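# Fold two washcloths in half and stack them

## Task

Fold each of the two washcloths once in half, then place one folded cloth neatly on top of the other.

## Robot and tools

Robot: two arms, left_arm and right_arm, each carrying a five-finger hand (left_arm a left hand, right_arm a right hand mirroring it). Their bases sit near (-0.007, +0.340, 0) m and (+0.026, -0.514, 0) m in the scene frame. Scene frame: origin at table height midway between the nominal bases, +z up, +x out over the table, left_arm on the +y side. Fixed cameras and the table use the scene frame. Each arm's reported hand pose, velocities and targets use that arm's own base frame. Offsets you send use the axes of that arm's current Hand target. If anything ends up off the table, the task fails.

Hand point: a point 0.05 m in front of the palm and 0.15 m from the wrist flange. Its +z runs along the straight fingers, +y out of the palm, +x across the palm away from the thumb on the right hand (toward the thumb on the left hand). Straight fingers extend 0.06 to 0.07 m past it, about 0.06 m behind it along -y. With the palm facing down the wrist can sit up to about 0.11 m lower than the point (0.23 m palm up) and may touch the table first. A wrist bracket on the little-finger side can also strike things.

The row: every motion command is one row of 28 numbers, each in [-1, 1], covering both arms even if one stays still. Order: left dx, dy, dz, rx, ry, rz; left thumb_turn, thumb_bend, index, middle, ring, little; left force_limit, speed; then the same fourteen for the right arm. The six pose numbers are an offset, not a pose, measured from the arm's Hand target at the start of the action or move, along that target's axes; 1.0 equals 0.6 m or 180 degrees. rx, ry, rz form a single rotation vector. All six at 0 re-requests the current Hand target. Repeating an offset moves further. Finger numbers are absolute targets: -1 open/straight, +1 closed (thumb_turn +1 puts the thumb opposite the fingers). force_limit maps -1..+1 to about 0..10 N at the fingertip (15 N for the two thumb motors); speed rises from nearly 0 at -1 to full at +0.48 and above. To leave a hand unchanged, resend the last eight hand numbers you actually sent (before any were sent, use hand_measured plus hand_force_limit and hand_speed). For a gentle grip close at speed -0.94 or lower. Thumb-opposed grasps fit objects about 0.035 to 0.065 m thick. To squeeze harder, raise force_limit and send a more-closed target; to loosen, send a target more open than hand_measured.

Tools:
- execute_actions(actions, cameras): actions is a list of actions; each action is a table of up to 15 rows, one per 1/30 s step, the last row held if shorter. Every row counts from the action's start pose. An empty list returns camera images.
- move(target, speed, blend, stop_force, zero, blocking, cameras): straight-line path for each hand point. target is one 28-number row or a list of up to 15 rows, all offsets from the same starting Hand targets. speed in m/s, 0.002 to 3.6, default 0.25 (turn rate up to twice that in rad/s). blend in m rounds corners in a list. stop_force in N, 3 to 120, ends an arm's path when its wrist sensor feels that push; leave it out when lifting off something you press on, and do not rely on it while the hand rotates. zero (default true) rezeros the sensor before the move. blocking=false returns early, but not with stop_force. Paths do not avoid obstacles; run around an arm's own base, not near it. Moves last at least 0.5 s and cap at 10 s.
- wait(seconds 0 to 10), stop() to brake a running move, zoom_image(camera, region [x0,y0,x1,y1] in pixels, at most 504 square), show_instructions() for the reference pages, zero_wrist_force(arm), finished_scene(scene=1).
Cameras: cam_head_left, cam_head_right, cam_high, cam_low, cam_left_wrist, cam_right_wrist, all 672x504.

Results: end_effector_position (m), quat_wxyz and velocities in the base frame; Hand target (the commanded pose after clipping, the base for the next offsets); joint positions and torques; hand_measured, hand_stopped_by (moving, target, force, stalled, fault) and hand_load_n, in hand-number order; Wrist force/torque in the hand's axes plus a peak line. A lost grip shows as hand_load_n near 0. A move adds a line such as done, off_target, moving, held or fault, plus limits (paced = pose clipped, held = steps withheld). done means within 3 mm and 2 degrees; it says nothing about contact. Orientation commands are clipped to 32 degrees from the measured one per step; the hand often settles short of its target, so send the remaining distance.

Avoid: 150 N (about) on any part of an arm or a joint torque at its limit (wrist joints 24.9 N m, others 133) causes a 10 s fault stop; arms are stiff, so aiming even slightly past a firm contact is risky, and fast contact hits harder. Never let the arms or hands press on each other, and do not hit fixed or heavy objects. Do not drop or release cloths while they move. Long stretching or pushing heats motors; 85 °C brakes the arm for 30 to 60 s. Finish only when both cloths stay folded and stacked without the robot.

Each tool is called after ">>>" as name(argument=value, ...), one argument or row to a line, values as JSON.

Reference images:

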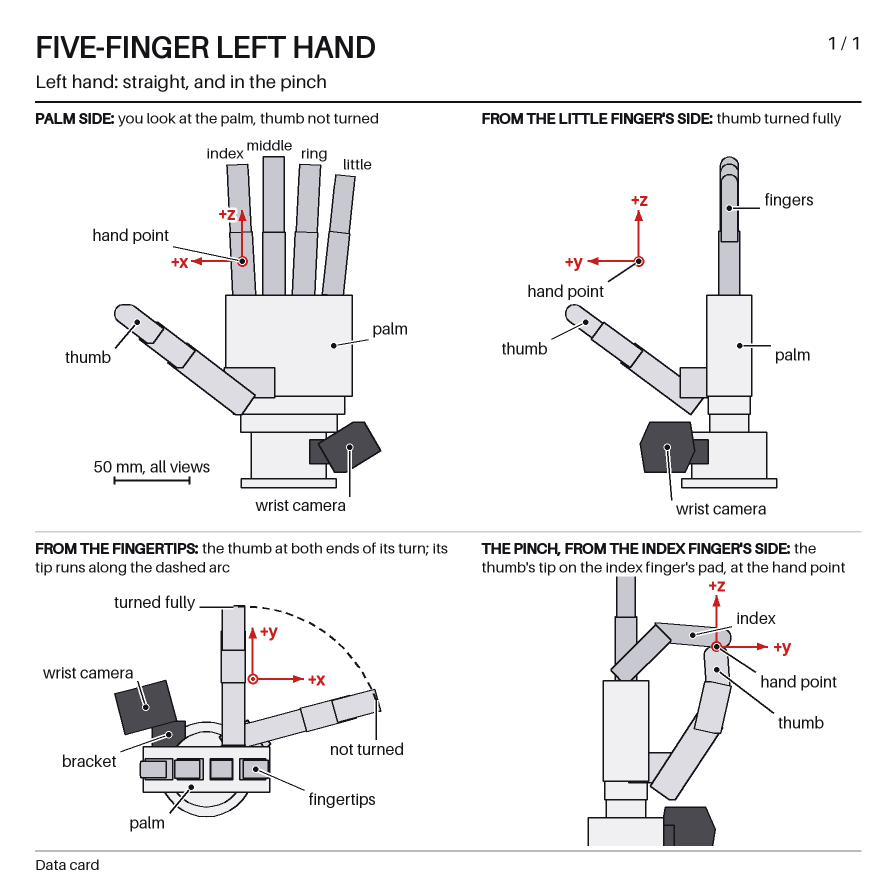

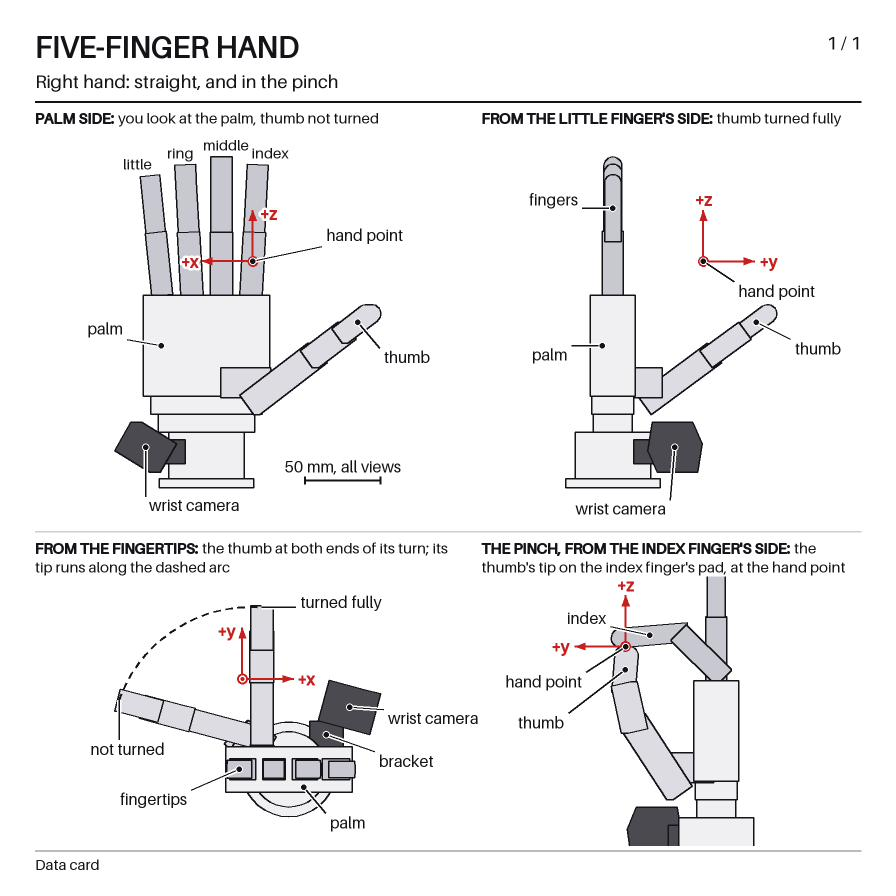

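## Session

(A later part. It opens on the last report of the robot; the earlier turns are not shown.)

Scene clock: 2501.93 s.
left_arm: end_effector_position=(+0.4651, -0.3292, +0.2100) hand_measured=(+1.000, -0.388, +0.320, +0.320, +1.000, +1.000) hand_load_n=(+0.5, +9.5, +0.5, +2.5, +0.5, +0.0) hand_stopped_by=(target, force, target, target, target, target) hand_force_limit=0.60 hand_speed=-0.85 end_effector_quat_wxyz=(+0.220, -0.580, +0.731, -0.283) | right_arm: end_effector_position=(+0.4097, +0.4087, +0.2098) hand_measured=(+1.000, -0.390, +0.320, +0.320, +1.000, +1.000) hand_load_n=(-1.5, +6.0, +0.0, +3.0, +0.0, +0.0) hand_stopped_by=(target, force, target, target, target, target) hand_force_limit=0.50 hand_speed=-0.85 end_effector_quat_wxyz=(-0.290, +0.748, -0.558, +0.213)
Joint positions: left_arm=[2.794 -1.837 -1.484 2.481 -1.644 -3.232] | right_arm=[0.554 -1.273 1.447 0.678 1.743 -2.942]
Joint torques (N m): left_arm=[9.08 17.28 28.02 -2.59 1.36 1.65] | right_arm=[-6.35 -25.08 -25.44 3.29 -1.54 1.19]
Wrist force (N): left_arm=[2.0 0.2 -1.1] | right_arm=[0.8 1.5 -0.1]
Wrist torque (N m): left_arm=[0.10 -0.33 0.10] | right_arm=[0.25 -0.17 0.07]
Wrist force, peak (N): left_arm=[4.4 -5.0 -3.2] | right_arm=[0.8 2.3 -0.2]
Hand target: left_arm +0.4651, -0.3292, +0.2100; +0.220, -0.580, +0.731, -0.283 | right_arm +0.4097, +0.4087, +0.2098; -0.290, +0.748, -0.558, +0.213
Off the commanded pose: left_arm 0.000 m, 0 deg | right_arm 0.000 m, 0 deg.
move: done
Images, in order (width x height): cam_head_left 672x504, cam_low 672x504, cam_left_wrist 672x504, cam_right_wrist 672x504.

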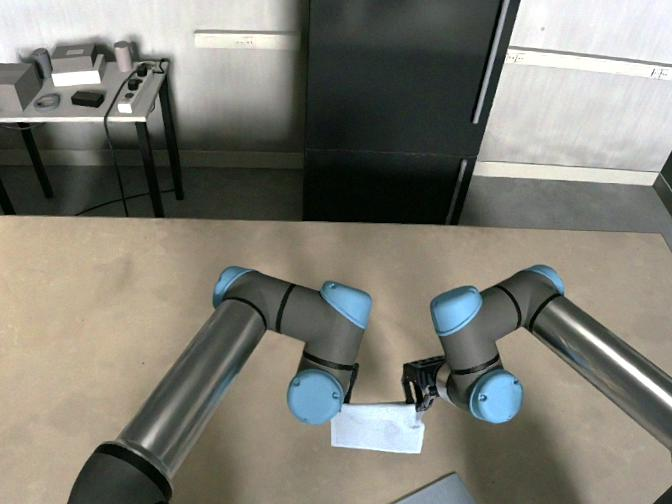

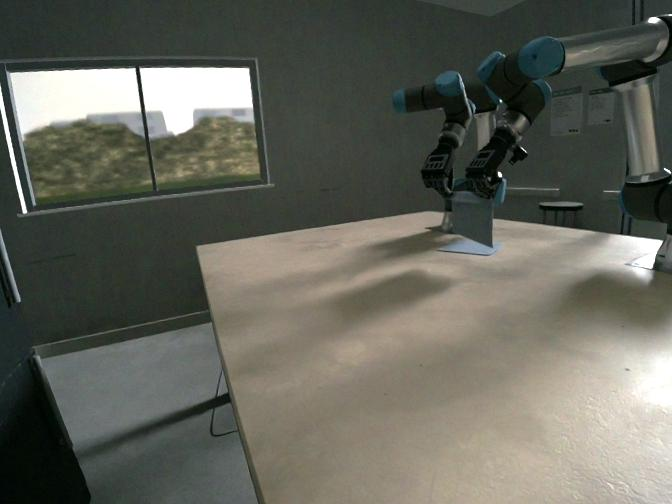

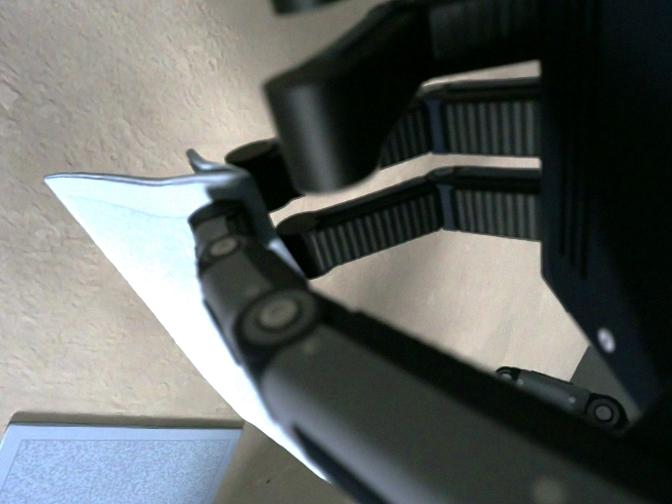

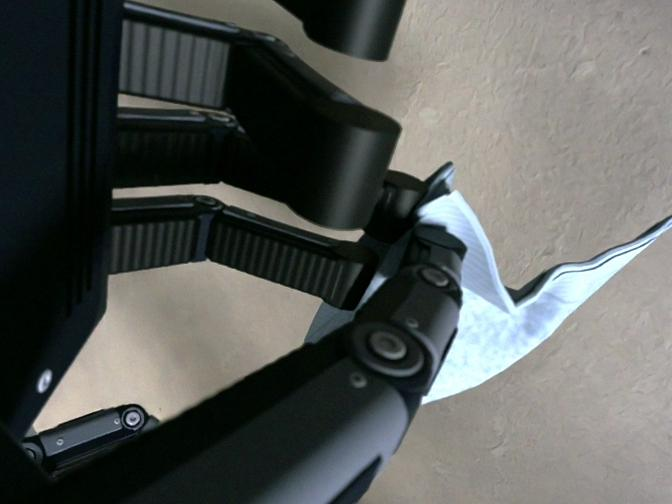

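>>> move(
  target=[-0.0389,-0.0854,0.1217,-0.0667,0,0,1,-0.25,0.32,0.32,1,1,0.6,-0.85,0.0389,-0.0854,0.1217,-0.0667,0,0,1,-0.35,0.32,0.32,1,1,0.5,-0.85],
  speed=0.15,
  cameras=["cam_head_left","cam_head_right","cam_high","cam_low","cam_left_wrist","cam_right_wrist"],
)

Scene clock: 2538.50 s.
left_arm: end_effector_position=(+0.5550, -0.3266, +0.1900) hand_measured=(+1.000, -0.388, +0.320, +0.320, +1.000, +1.000) hand_load_n=(+0.5, +9.0, +0.5, +2.5, +0.0, +0.0) hand_stopped_by=(target, force, target, target, target, target) hand_force_limit=0.60 hand_speed=-0.85 end_effector_quat_wxyz=(+0.159, -0.600, +0.757, -0.205) | right_arm: end_effector_position=(+0.4997, +0.4114, +0.1900) hand_measured=(+1.000, -0.390, +0.320, +0.320, +1.000, +1.000) hand_load_n=(-1.5, +6.0, +0.0, +3.0, +0.0, +0.0) hand_stopped_by=(target, force, target, target, target, target) hand_force_limit=0.50 hand_speed=-0.85 end_effector_quat_wxyz=(-0.210, +0.774, -0.577, +0.154)
Joint positions: left_arm=[2.865 -2.181 -1.023 2.157 -1.588 -3.184] | right_arm=[0.45 -0.954 1.013 0.99 1.647 -3.002]
Joint torques (N m): left_arm=[8.47 29.79 28.72 -2.88 -1.67 1.83] | right_arm=[-7.2 -37.11 -24.26 3.69 -1.39 -1.41]
Wrist force (N): left_arm=[2.1 0.0 -0.8] | right_arm=[0.7 1.2 1.3]
Wrist torque (N m): left_arm=[0.02 -0.28 -0.08] | right_arm=[0.19 -0.20 0.23]
Wrist force, peak (N): left_arm=[2.9 0.6 -0.3] | right_arm=[0.5 2.4 -0.5]
Hand target: left_arm +0.5550, -0.3266, +0.1900; +0.158, -0.600, +0.757, -0.205 | right_arm +0.4997, +0.4114, +0.1900; -0.210, +0.774, -0.577, +0.154
Off the commanded pose: left_arm 0.000 m, 0 deg | right_arm 0.000 m, 0 deg.
move: done

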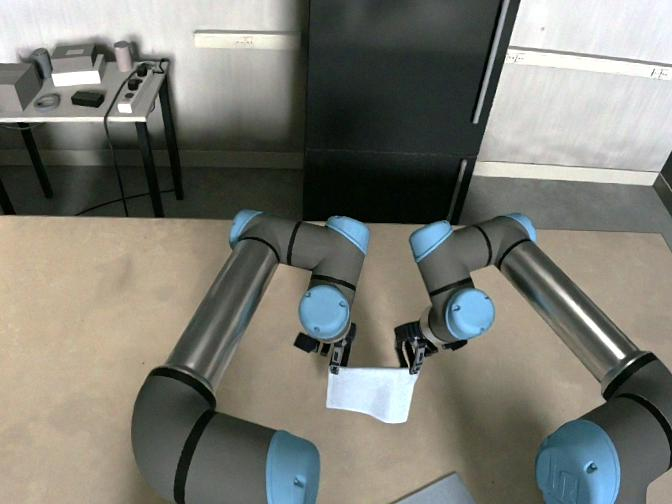

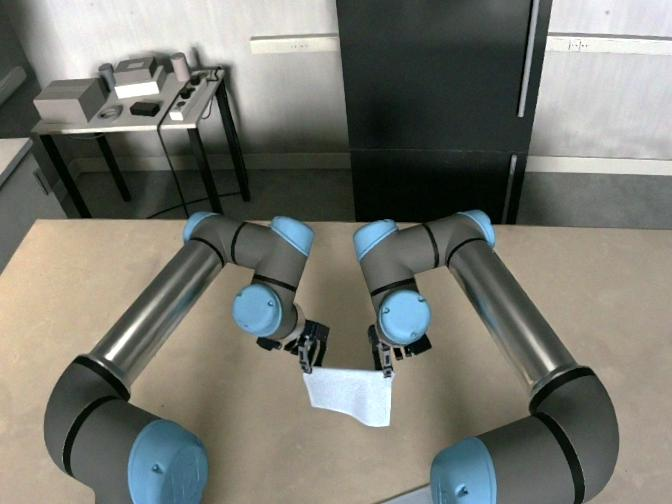

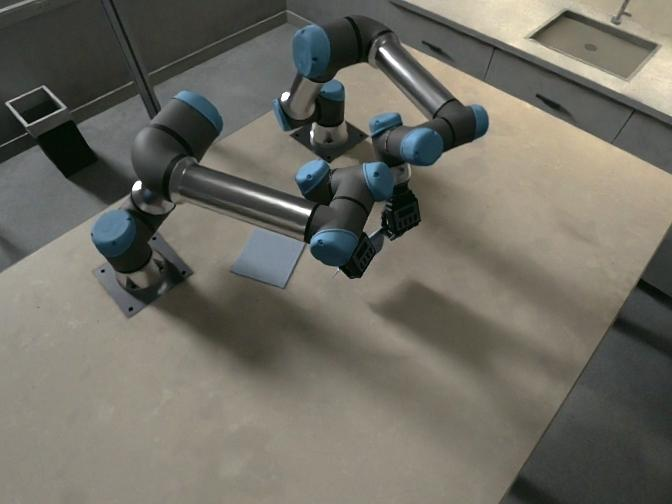

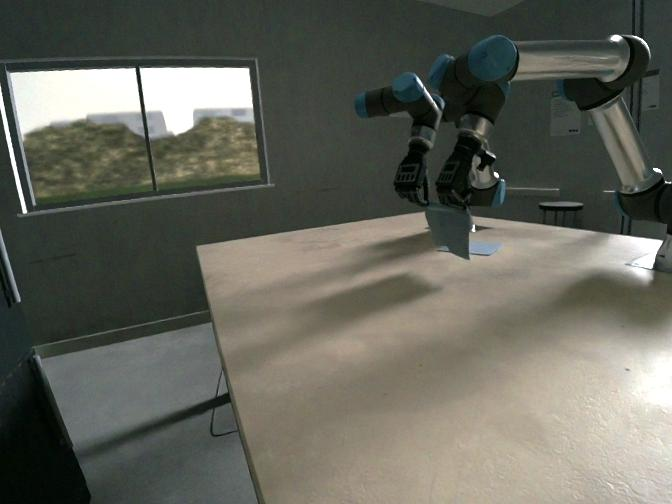

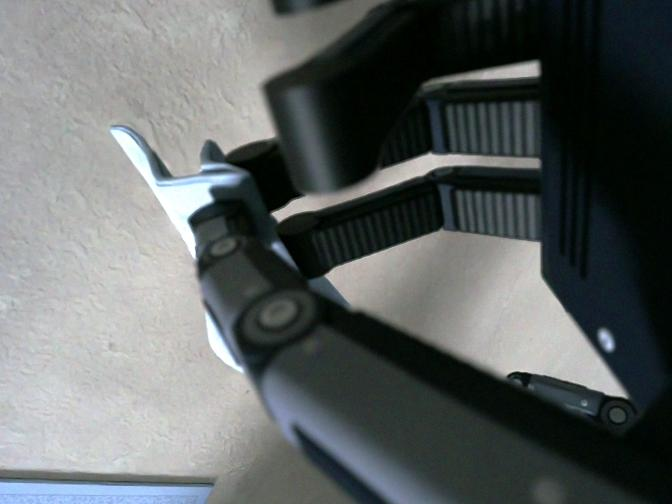

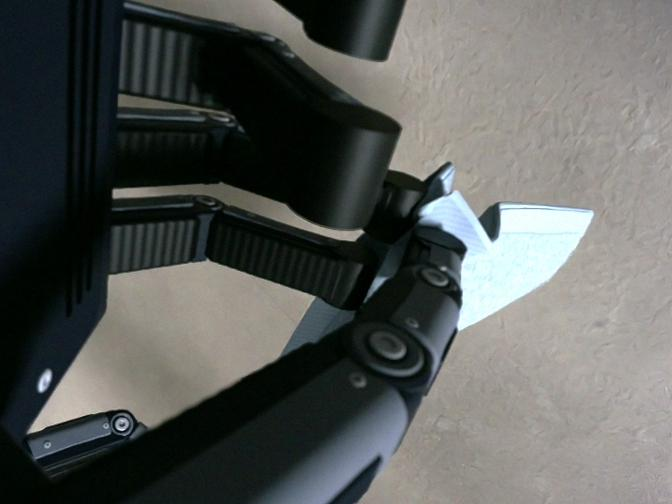

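>>> move(
  target=[-0.01295,-0.0502,0.0097,0.3167,0,0,1,-0.25,0.32,0.32,1,1,0.6,-0.85,0.01295,-0.0502,0.0097,0.3167,0,0,1,-0.35,0.32,0.32,1,1,0.5,-0.85],
  speed=0.4,
  cameras=["cam_head_left","cam_low","cam_left_wrist","cam_right_wrist"],
)

Scene clock: 2577.37 s.
left_arm: end_effector_position=(+0.5850, -0.3256, +0.2000) hand_measured=(+1.000, -0.388, +0.320, +0.320, +1.000, +1.000) hand_load_n=(+0.5, +9.5, +0.5, +2.5, +0.0, +0.0) hand_stopped_by=(target, force, target, target, target, target) hand_force_limit=0.60 hand_speed=-0.85 end_effector_quat_wxyz=(+0.426, -0.452, +0.567, -0.541) | right_arm: end_effector_position=(+0.5297, +0.4122, +0.2001) hand_measured=(+1.000, -0.390, +0.320, +0.320, +1.000, +1.000) hand_load_n=(-1.5, +6.5, +0.0, +2.5, +0.0, +0.0) hand_stopped_by=(target, force, target, target, target, target) hand_force_limit=0.50 hand_speed=-0.85 end_effector_quat_wxyz=(+0.554, -0.580, +0.434, -0.410)
Joint positions: left_arm=[2.865 -1.752 -1.949 3.649 -1.615 -3.15] | right_arm=[0.488 -1.37 1.926 -0.506 1.767 -3.128]
Joint torques (N m): left_arm=[8.55 14.16 13.98 2.82 1.55 1.84] | right_arm=[-5.65 -20.02 -12.32 -4.25 -1.51 -1.47]
Wrist force (N): left_arm=[2.6 -0.4 -1.5] | right_arm=[1.3 1.4 -0.3]
Wrist torque (N m): left_arm=[-0.12 -0.47 -0.01] | right_arm=[0.25 -0.24 0.27]
Wrist force, peak (N): left_arm=[3.2 0.8 -1.6] | right_arm=[1.3 2.0 -0.6]
Hand target: left_arm +0.5850, -0.3256, +0.1999; +0.426, -0.452, +0.567, -0.541 | right_arm +0.5297, +0.4122, +0.2001; +0.554, -0.580, +0.433, -0.410
Off the commanded pose: left_arm 0.000 m, 0 deg | right_arm 0.000 m, 0 deg.
move: done
Images, in order (width x height): cam_head_left 672x504, cam_low 672x504, cam_left_wrist 672x504, cam_right_wrist 672x504.

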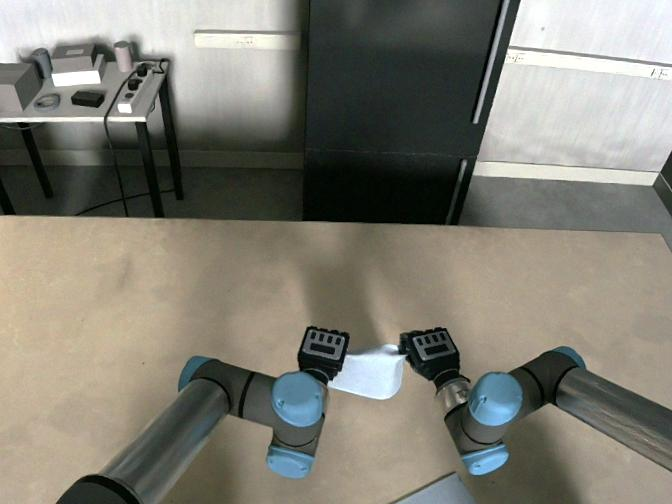

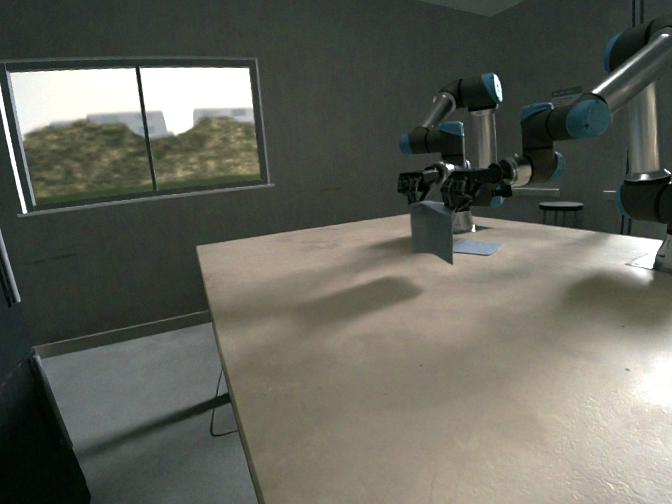

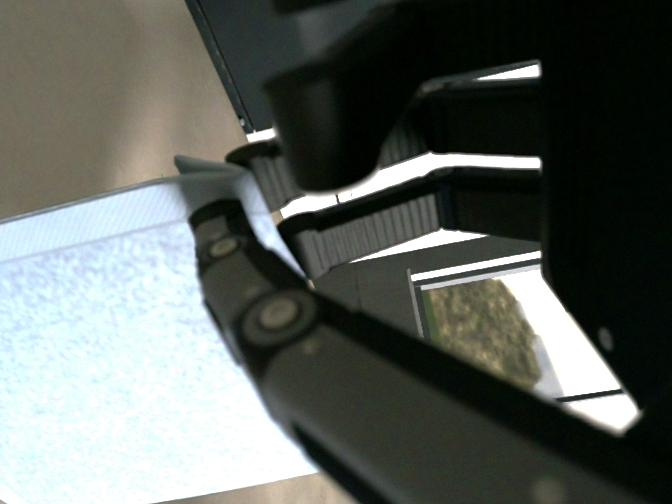

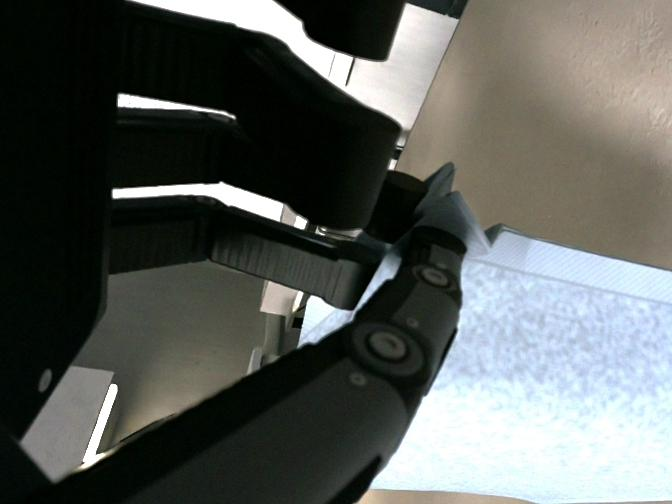

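>>> move(
  target=[
    [0,0.05825,0.00303,0,0,0,1,-0.25,0.32,0.32,1,1,0.6,-0.85,0,0.05825,0.00303,0,0,0,1,-0.35,0.32,0.32,1,1,0.5,-0.85],
    [0.01079,0.09365,-0.03543,0,0,0,1,-0.25,0.32,0.32,1,1,0.6,-0.85,-0.01079,0.09365,-0.03543,0,0,0,1,-0.35,0.32,0.32,1,1,0.5,-0.85],
    [0.02374,0.1461,-0.08105,0,0,0,1,-0.25,0.32,0.32,1,1,0.6,-0.85,-0.02374,0.1461,-0.08105,0,0,0,1,-0.35,0.32,0.32,1,1,0.5,-0.85],
    [0.03238,0.19773,-0.11062,0,0,0,1,-0.25,0.32,0.32,1,1,0.6,-0.85,-0.03238,0.19773,-0.11062,0,0,0,1,-0.35,0.32,0.32,1,1,0.5,-0.85],
  ],
  speed=0.15,
  blend=[0.02,0.02,0.02,0],
  cameras=["cam_head_left","cam_low","cam_left_wrist","cam_right_wrist"],
)

Scene clock: 2603.43 s.
left_arm: end_effector_position=(+0.5100, -0.3286, +0.0851) hand_measured=(+1.000, -0.388, +0.320, +0.320, +1.000, +1.000) hand_load_n=(+0.0, +9.0, +0.0, +2.5, +0.0, +0.0) hand_stopped_by=(target, force, target, target, target, target) hand_force_limit=0.60 hand_speed=-0.85 end_effector_quat_wxyz=(+0.426, -0.452, +0.567, -0.541) | right_arm: end_effector_position=(+0.4549, +0.4106, +0.0850) hand_measured=(+1.000, -0.390, +0.320, +0.320, +1.000, +1.000) hand_load_n=(-1.5, +6.5, +0.0, +3.0, +0.0, +0.0) hand_stopped_by=(target, force, target, target, target, target) hand_force_limit=0.50 hand_speed=-0.85 end_effector_quat_wxyz=(+0.554, -0.580, +0.434, -0.410)
Joint positions: left_arm=[2.796 -1.841 -2.232 4.021 -1.684 -3.154] | right_arm=[0.584 -1.268 2.184 -0.865 1.862 -3.123]
Joint torques (N m): left_arm=[-7.45 12.05 8.82 2.78 -2.03 -1.96] | right_arm=[6.64 -20.08 -6.73 -3.75 2.03 -1.29]
Wrist force (N): left_arm=[2.6 -0.1 -1.7] | right_arm=[1.1 1.2 -0.8]
Wrist torque (N m): left_arm=[-0.05 -0.50 0.18] | right_arm=[0.25 -0.12 0.01]
Wrist force, peak (N): left_arm=[2.5 0.4 -2.3] | right_arm=[1.2 2.1 -1.3]
Hand target: left_arm +0.5099, -0.3286, +0.0850; +0.426, -0.452, +0.567, -0.541 | right_arm +0.4549, +0.4106, +0.0850; +0.554, -0.580, +0.433, -0.410
Off the commanded pose: left_arm 0.000 m, 0 deg | right_arm 0.000 m, 0 deg.
move: done; blend cut to 0.016 m at target 1, 0.016 m at target 2, 0.018 m at target 3
Images, in order (width x height): cam_head_left 672x504, cam_low 672x504, cam_left_wrist 672x504, cam_right_wrist 672x504.

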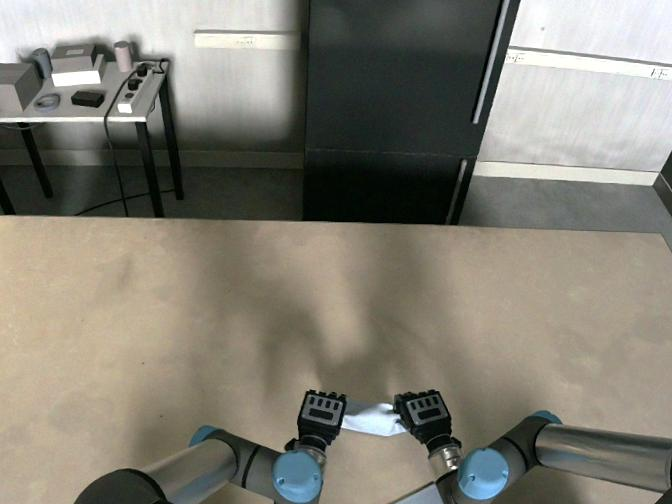

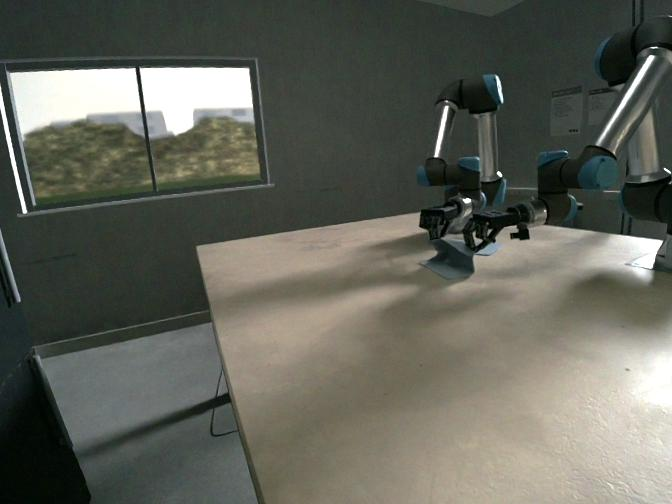

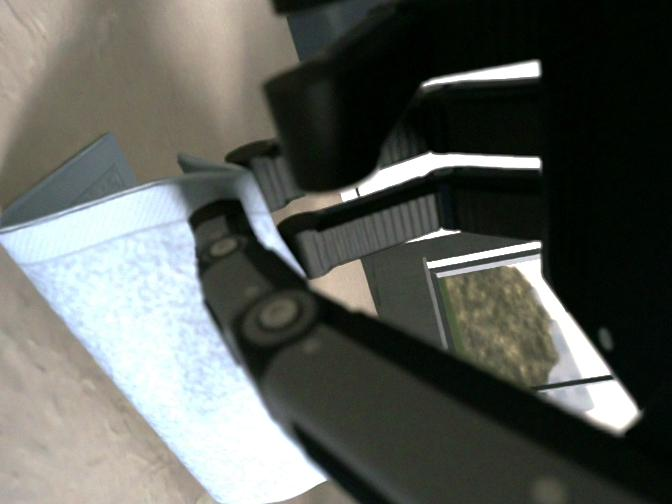

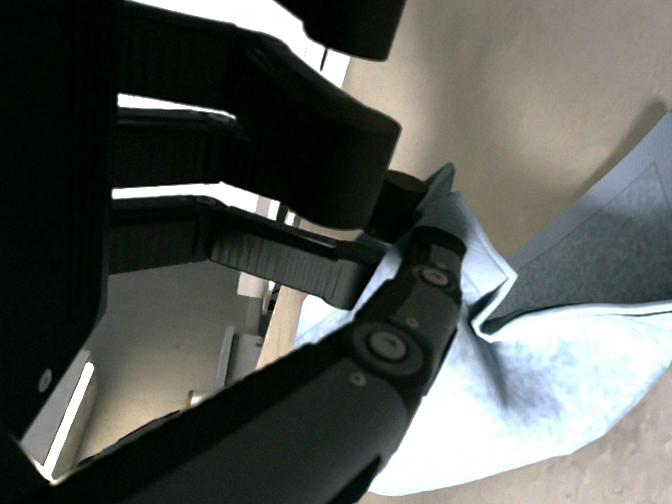

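>>> zoom_image(
  camera="cam_low",
  region=[400, 190, 540, 300],
)

>>> zoom_image(
  camera="cam_head_left",
  region=[295, 380, 455, 500],
)

Scaled by 3.600 from the camera's 672x504 image, which has a finer 960x720 frame.

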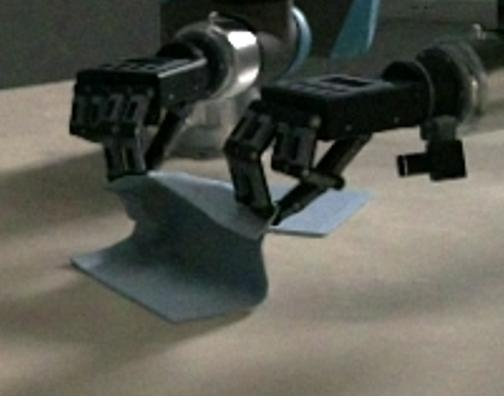

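Scaled by 3.150 from the camera's 672x504 image, which has a finer 960x720 frame.

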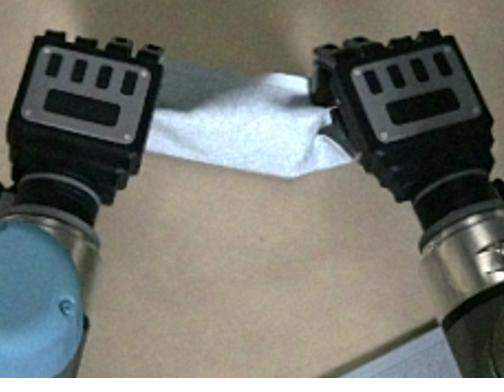

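>>> move(
  target=[
    [-0.00648,0.01538,0.02498,-0.0833,0,0,1,-0.25,0.32,0.32,1,1,0.6,-0.85,0.00648,0.01538,0.02498,-0.0833,0,0,1,-0.35,0.32,0.32,1,1,0.5,-0.85],
    [-0.01511,0.03866,0.05843,-0.161,0,0,1,-0.25,0.32,0.32,1,1,0.6,-0.85,0.01511,0.03866,0.05843,-0.161,0,0,1,-0.35,0.32,0.32,1,1,0.5,-0.85],
    [-0.02288,0.0671,0.08893,-0.2333,0,0,1,-0.25,0.32,0.32,1,1,0.6,-0.85,0.01727,0.0682,0.06803,-0.2333,0,0,1,-0.35,0.32,0.32,1,1,0.5,-0.85],
  ],
  speed=0.15,
  blend=[0.01,0.01,0],
  cameras=["cam_head_left","cam_low","cam_left_wrist","cam_right_wrist"],
)

>>> zoom_image(
  camera="cam_low",
  region=[400, 190, 540, 300],
)

>>> zoom_image(
  camera="cam_head_left",
  region=[295, 370, 455, 490],
)

Scene clock: 2638.50 s.
left_arm: end_effector_position=(+0.5629, -0.3272, +0.0420) hand_measured=(+1.000, -0.388, +0.320, +0.320, +1.000, +1.000) hand_load_n=(+1.0, +9.0, +0.5, +2.5, +0.0, +0.0) hand_stopped_by=(target, force, target, target, target, target) hand_force_limit=0.60 hand_speed=-0.85 end_effector_quat_wxyz=(+0.236, -0.574, +0.724, -0.302) | right_arm: end_effector_position=(+0.4949, +0.4120, +0.0421) hand_measured=(+1.000, -0.390, +0.320, +0.320, +1.000, +1.000) hand_load_n=(-1.0, +6.5, +0.0, +3.0, +0.0, +0.0) hand_stopped_by=(target, force, target, target, target, target) hand_force_limit=0.50 hand_speed=-0.85 end_effector_quat_wxyz=(-0.310, +0.740, -0.552, +0.228)
Joint positions: left_arm=[2.862 -2.126 -1.528 2.869 -1.6 -3.18] | right_arm=[0.475 -1.026 1.546 0.27 1.698 -3.008]
Joint torques (N m): left_arm=[8.66 26.93 26.28 -2.2 1.27 1.75] | right_arm=[-5.5 -32.33 -23.24 3.08 -1.45 1]
Wrist force (N): left_arm=[2.7 0.5 -1.3] | right_arm=[0.6 1.8 0.9]
Wrist torque (N m): left_arm=[0.09 -0.39 -0.06] | right_arm=[0.26 -0.14 0.08]
Wrist force, peak (N): left_arm=[2.8 0.0 -1.7] | right_arm=[1.4 1.5 -0.8]
Hand target: left_arm +0.5629, -0.3272, +0.0420; +0.235, -0.574, +0.724, -0.302 | right_arm +0.4949, +0.4120, +0.0420; -0.309, +0.740, -0.552, +0.228
Off the commanded pose: left_arm 0.000 m, 0 deg | right_arm 0.000 m, 0 deg.
move: done
Images, in order (width x height): cam_head_left 672x504, cam_low 672x504, cam_left_wrist 672x504, cam_right_wrist 672x504.

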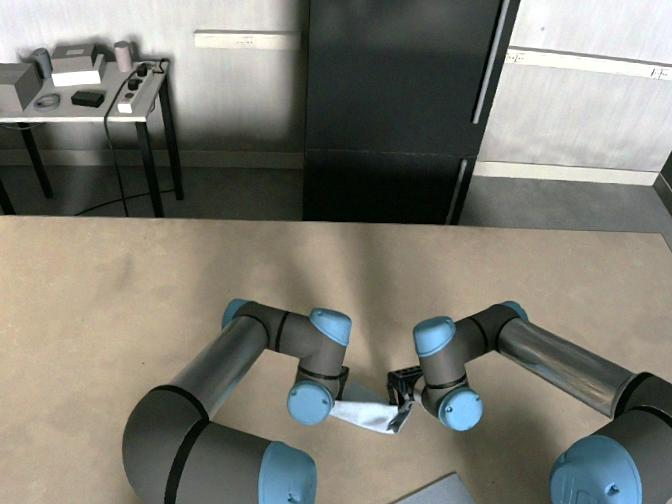

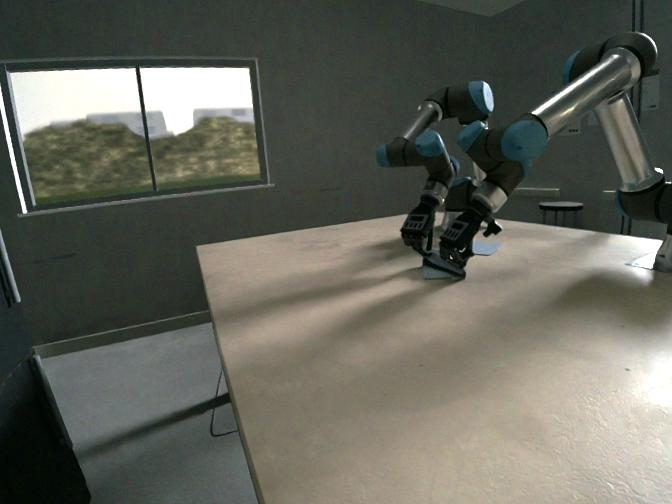

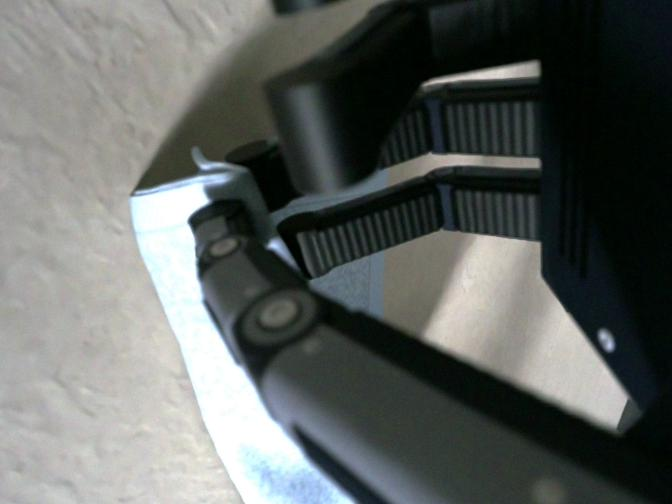

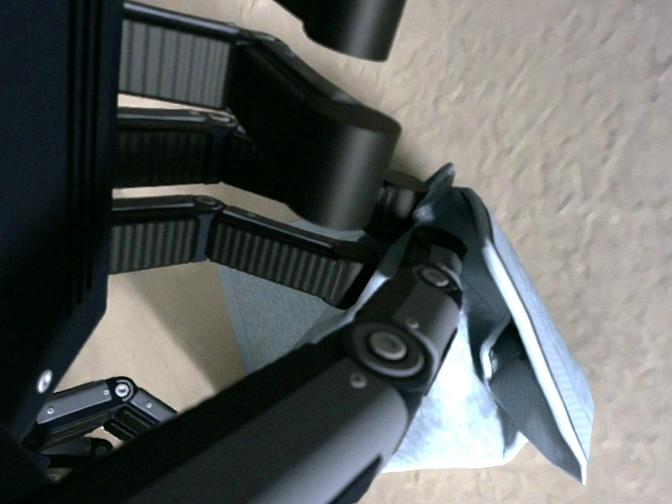

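Scaled by 3.600 from the camera's 672x504 image, which has a finer 960x720 frame.

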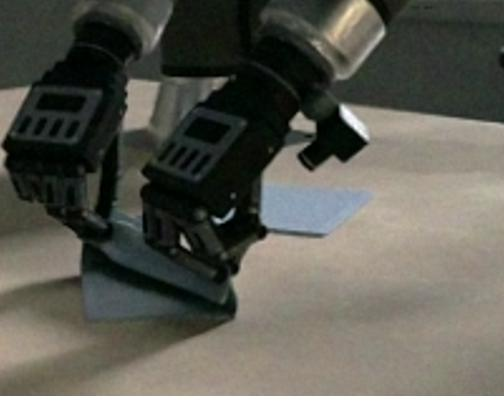

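Scaled by 3.150 from the camera's 672x504 image, which has a finer 960x720 frame.

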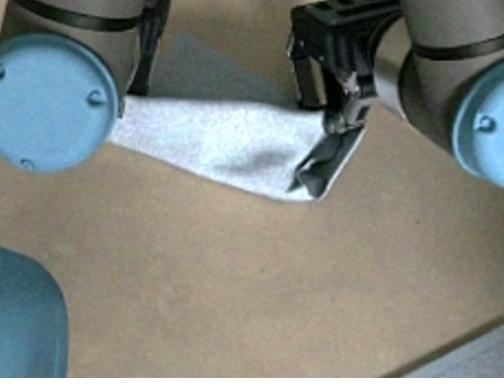

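>>> move(
  target=[
    [0.02935,-0.01452,-0.16932,-0.0167,0,0,1,-0.25,0.32,0.32,1,1,0.6,-0.85,-0.02374,-0.0293,-0.15453,-0.0167,0,0,1,-0.35,0.32,0.32,1,1,0.5,-0.85],
    [0.04662,-0.06913,-0.315,-0.0167,0,0,1,-0.25,0.32,0.32,1,1,0.6,-0.85,-0.04101,-0.08392,-0.30022,-0.0167,0,0,1,-0.35,0.32,0.32,1,1,0.5,-0.85],
  ],
  speed=0.18,
  blend=[0.03,0],
  cameras=["cam_head_left","cam_low","cam_left_wrist","cam_right_wrist"],
)

Scene clock: 2705.93 s.
left_arm: end_effector_position=(+0.4551, -0.3295, +0.2049) hand_measured=(+1.000, -0.388, +0.320, +0.320, +1.000, +1.000) hand_load_n=(+0.5, +9.5, +0.0, +2.5, +0.0, +0.0) hand_stopped_by=(target, force, target, target, target, target) hand_force_limit=0.60 hand_speed=-0.85 end_effector_quat_wxyz=(+0.220, -0.580, +0.731, -0.283) | right_arm: end_effector_position=(+0.3997, +0.4084, +0.2047) hand_measured=(+1.000, -0.390, +0.320, +0.320, +1.000, +1.000) hand_load_n=(-1.5, +6.5, +0.0, +3.0, +0.0, +0.0) hand_stopped_by=(target, force, target, target, target, target) hand_force_limit=0.50 hand_speed=-0.85 end_effector_quat_wxyz=(-0.290, +0.748, -0.558, +0.213)
Joint positions: left_arm=[2.785 -1.821 -1.518 2.499 -1.649 -3.238] | right_arm=[0.566 -1.287 1.478 0.661 1.751 -2.933]
Joint torques (N m): left_arm=[-7.69 43.44 28.91 -2.41 -1.87 -1.98] | right_arm=[5.79 -39.38 -24.67 3.25 1.88 1.06]
Wrist force (N): left_arm=[2.0 0.6 -0.7] | right_arm=[0.6 1.7 0.0]
Wrist torque (N m): left_arm=[0.13 -0.32 0.08] | right_arm=[0.28 -0.12 0.04]
Wrist force, peak (N): left_arm=[2.8 0.6 -1.4] | right_arm=[0.7 2.1 1.8]
Hand target: left_arm +0.4550, -0.3295, +0.2050; +0.220, -0.580, +0.731, -0.283 | right_arm +0.3996, +0.4084, +0.2048; -0.290, +0.748, -0.558, +0.213
Off the commanded pose: left_arm 0.000 m, 0 deg | right_arm 0.000 m, 0 deg.
move: done
Images, in order (width x height): cam_head_left 672x504, cam_low 672x504, cam_left_wrist 672x504, cam_right_wrist 672x504.

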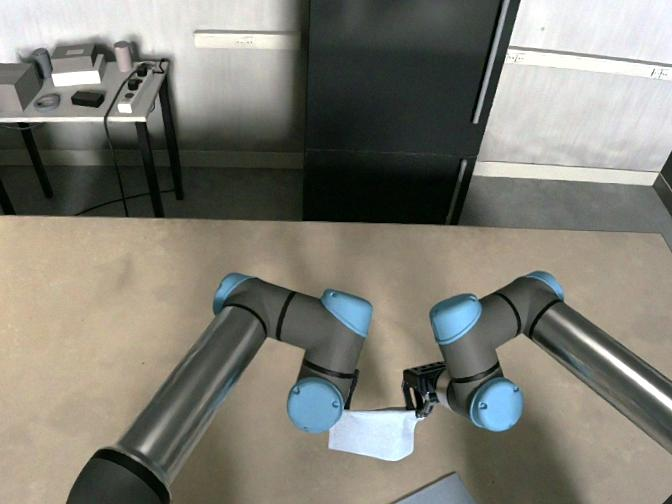

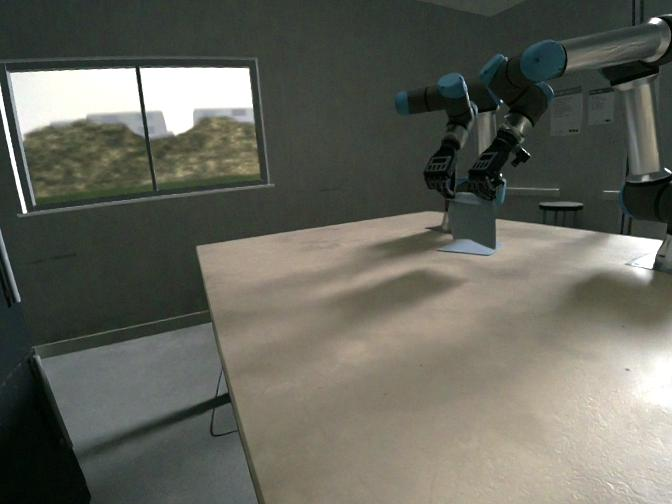

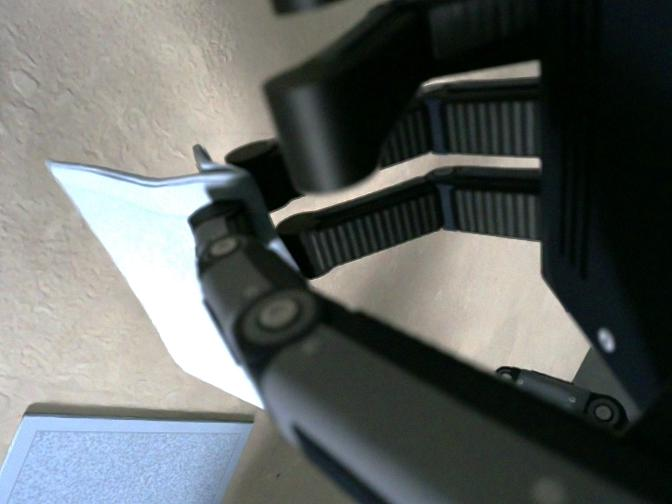

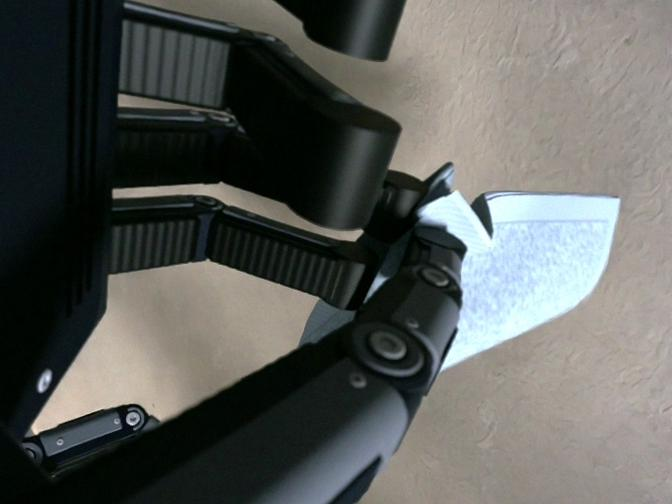

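>>> move(
  target=[
    [-0.00216,0.03862,0.05492,0,0,0,1,-0.25,0.32,0.32,1,1,0.6,-0.85,0.00216,0.03862,0.05492,0,0,0,1,-0.35,0.32,0.32,1,1,0.5,-0.85],
    [-0.01295,0.02543,0.10042,0,0,0,1,-0.25,0.32,0.32,1,1,0.6,-0.85,0.01295,0.02543,0.10042,0,0,0,1,-0.35,0.32,0.32,1,1,0.5,-0.85],
    [-0.0259,0.0174,0.16367,0,0,0,1,-0.25,0.32,0.32,1,1,0.6,-0.85,0.0259,0.0174,0.16367,0,0,0,1,-0.35,0.32,0.32,1,1,0.5,-0.85],
    [-0.03885,0.0261,0.2455,0,0,0,1,-0.25,0.32,0.32,1,1,0.6,-0.85,0.03885,0.0261,0.2455,0,0,0,1,-0.35,0.32,0.32,1,1,0.5,-0.85],
    [-0.04748,0.04677,0.31657,0,0,0,1,-0.25,0.32,0.32,1,1,0.6,-0.85,0.04748,0.04677,0.31657,0,0,0,1,-0.35,0.32,0.32,1,1,0.5,-0.85],
    [-0.04965,0.06867,0.35292,0,0,0,1,-0.25,0.32,0.32,1,1,0.6,-0.85,0.04965,0.06867,0.35292,0,0,0,1,-0.35,0.32,0.32,1,1,0.5,-0.85],
  ],
  speed=0.15,
  blend=[0.015,0.015,0.015,0.015,0.01,0],
  cameras=["cam_head_left","cam_low","cam_left_wrist","cam_right_wrist"],
)

>>> zoom_image(
  camera="cam_head_left",
  region=[280, 360, 480, 504],
)

Scene clock: 2729.23 s.
left_arm: end_effector_position=(+0.5698, -0.3271, +0.0202) hand_measured=(+1.000, -0.388, +0.320, +0.320, +1.000, +1.000) hand_load_n=(+0.5, +9.0, +0.5, +2.5, +0.5, +0.0) hand_stopped_by=(target, force, target, target, target, target) hand_force_limit=0.60 hand_speed=-0.85 end_effector_quat_wxyz=(+0.220, -0.580, +0.731, -0.283) | right_arm: end_effector_position=(+0.5149, +0.4127, +0.0203) hand_measured=(+1.000, -0.390, +0.320, +0.320, +1.000, +1.000) hand_load_n=(-1.5, +6.5, +0.0, +3.0, +0.0, +0.0) hand_stopped_by=(target, force, target, target, target, target) hand_force_limit=0.50 hand_speed=-0.85 end_effector_quat_wxyz=(-0.290, +0.748, -0.558, +0.213)
Joint positions: left_arm=[2.867 -2.191 -1.472 2.826 -1.595 -3.178] | right_arm=[0.455 -0.942 1.458 0.324 1.677 -3.017]
Joint torques (N m): left_arm=[7.92 30.2 26.38 0.54 1.54 1.8] | right_arm=[-6.16 -36.84 -23.71 -1.86 -1.69 -1.27]
Wrist force (N): left_arm=[1.7 0.3 -1.4] | right_arm=[1.3 1.2 0.5]
Wrist torque (N m): left_arm=[0.09 -0.30 -0.07] | right_arm=[0.21 -0.20 0.21]
Wrist force, peak (N): left_arm=[2.5 0.4 -1.0] | right_arm=[1.3 1.6 1.5]
Hand target: left_arm +0.5698, -0.3272, +0.0200; +0.220, -0.580, +0.731, -0.283 | right_arm +0.5150, +0.4127, +0.0201; -0.290, +0.748, -0.558, +0.213
Off the commanded pose: left_arm 0.000 m, 0 deg | right_arm 0.000 m, 0 deg.
move: done; blend cut to 0.0146 m at target 1, 0.0146 m at target 2
Images, in order (width x height): cam_head_left 672x504, cam_low 672x504, cam_left_wrist 672x504, cam_right_wrist 672x504.

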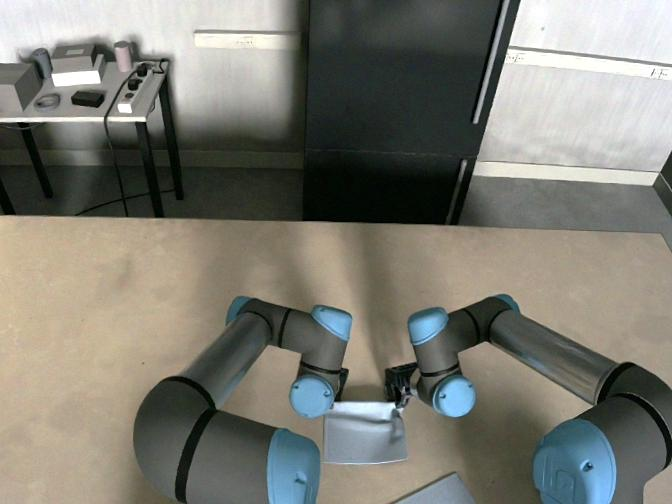

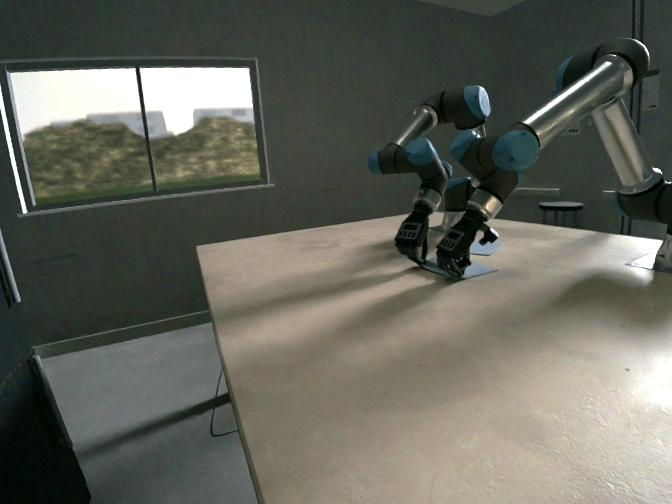

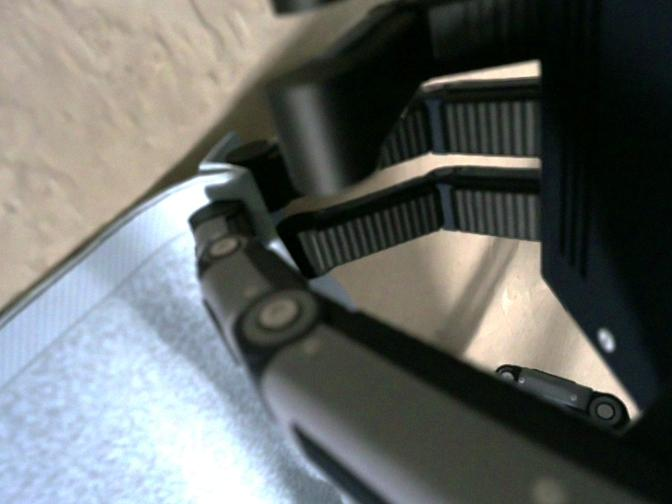

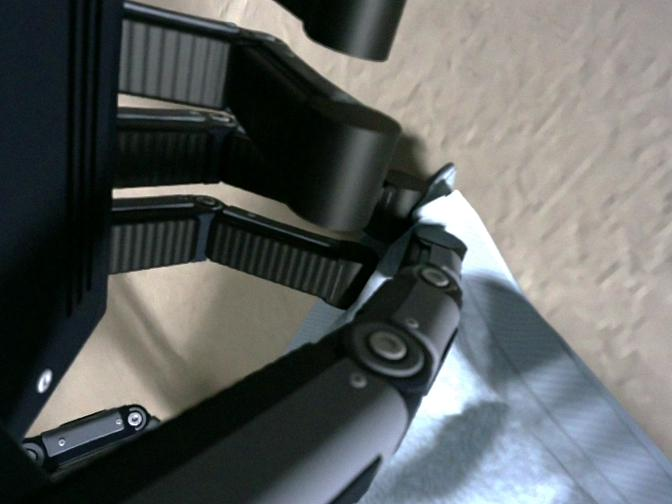

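Scaled by 2.520 from the camera's 672x504 image, which has a finer 960x720 frame.

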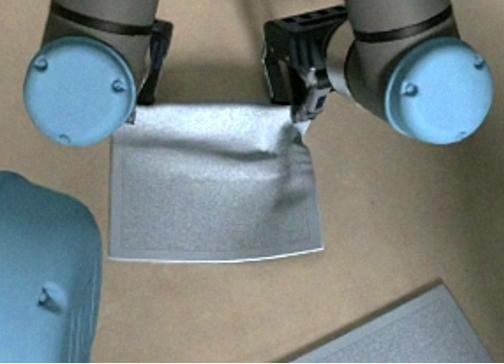

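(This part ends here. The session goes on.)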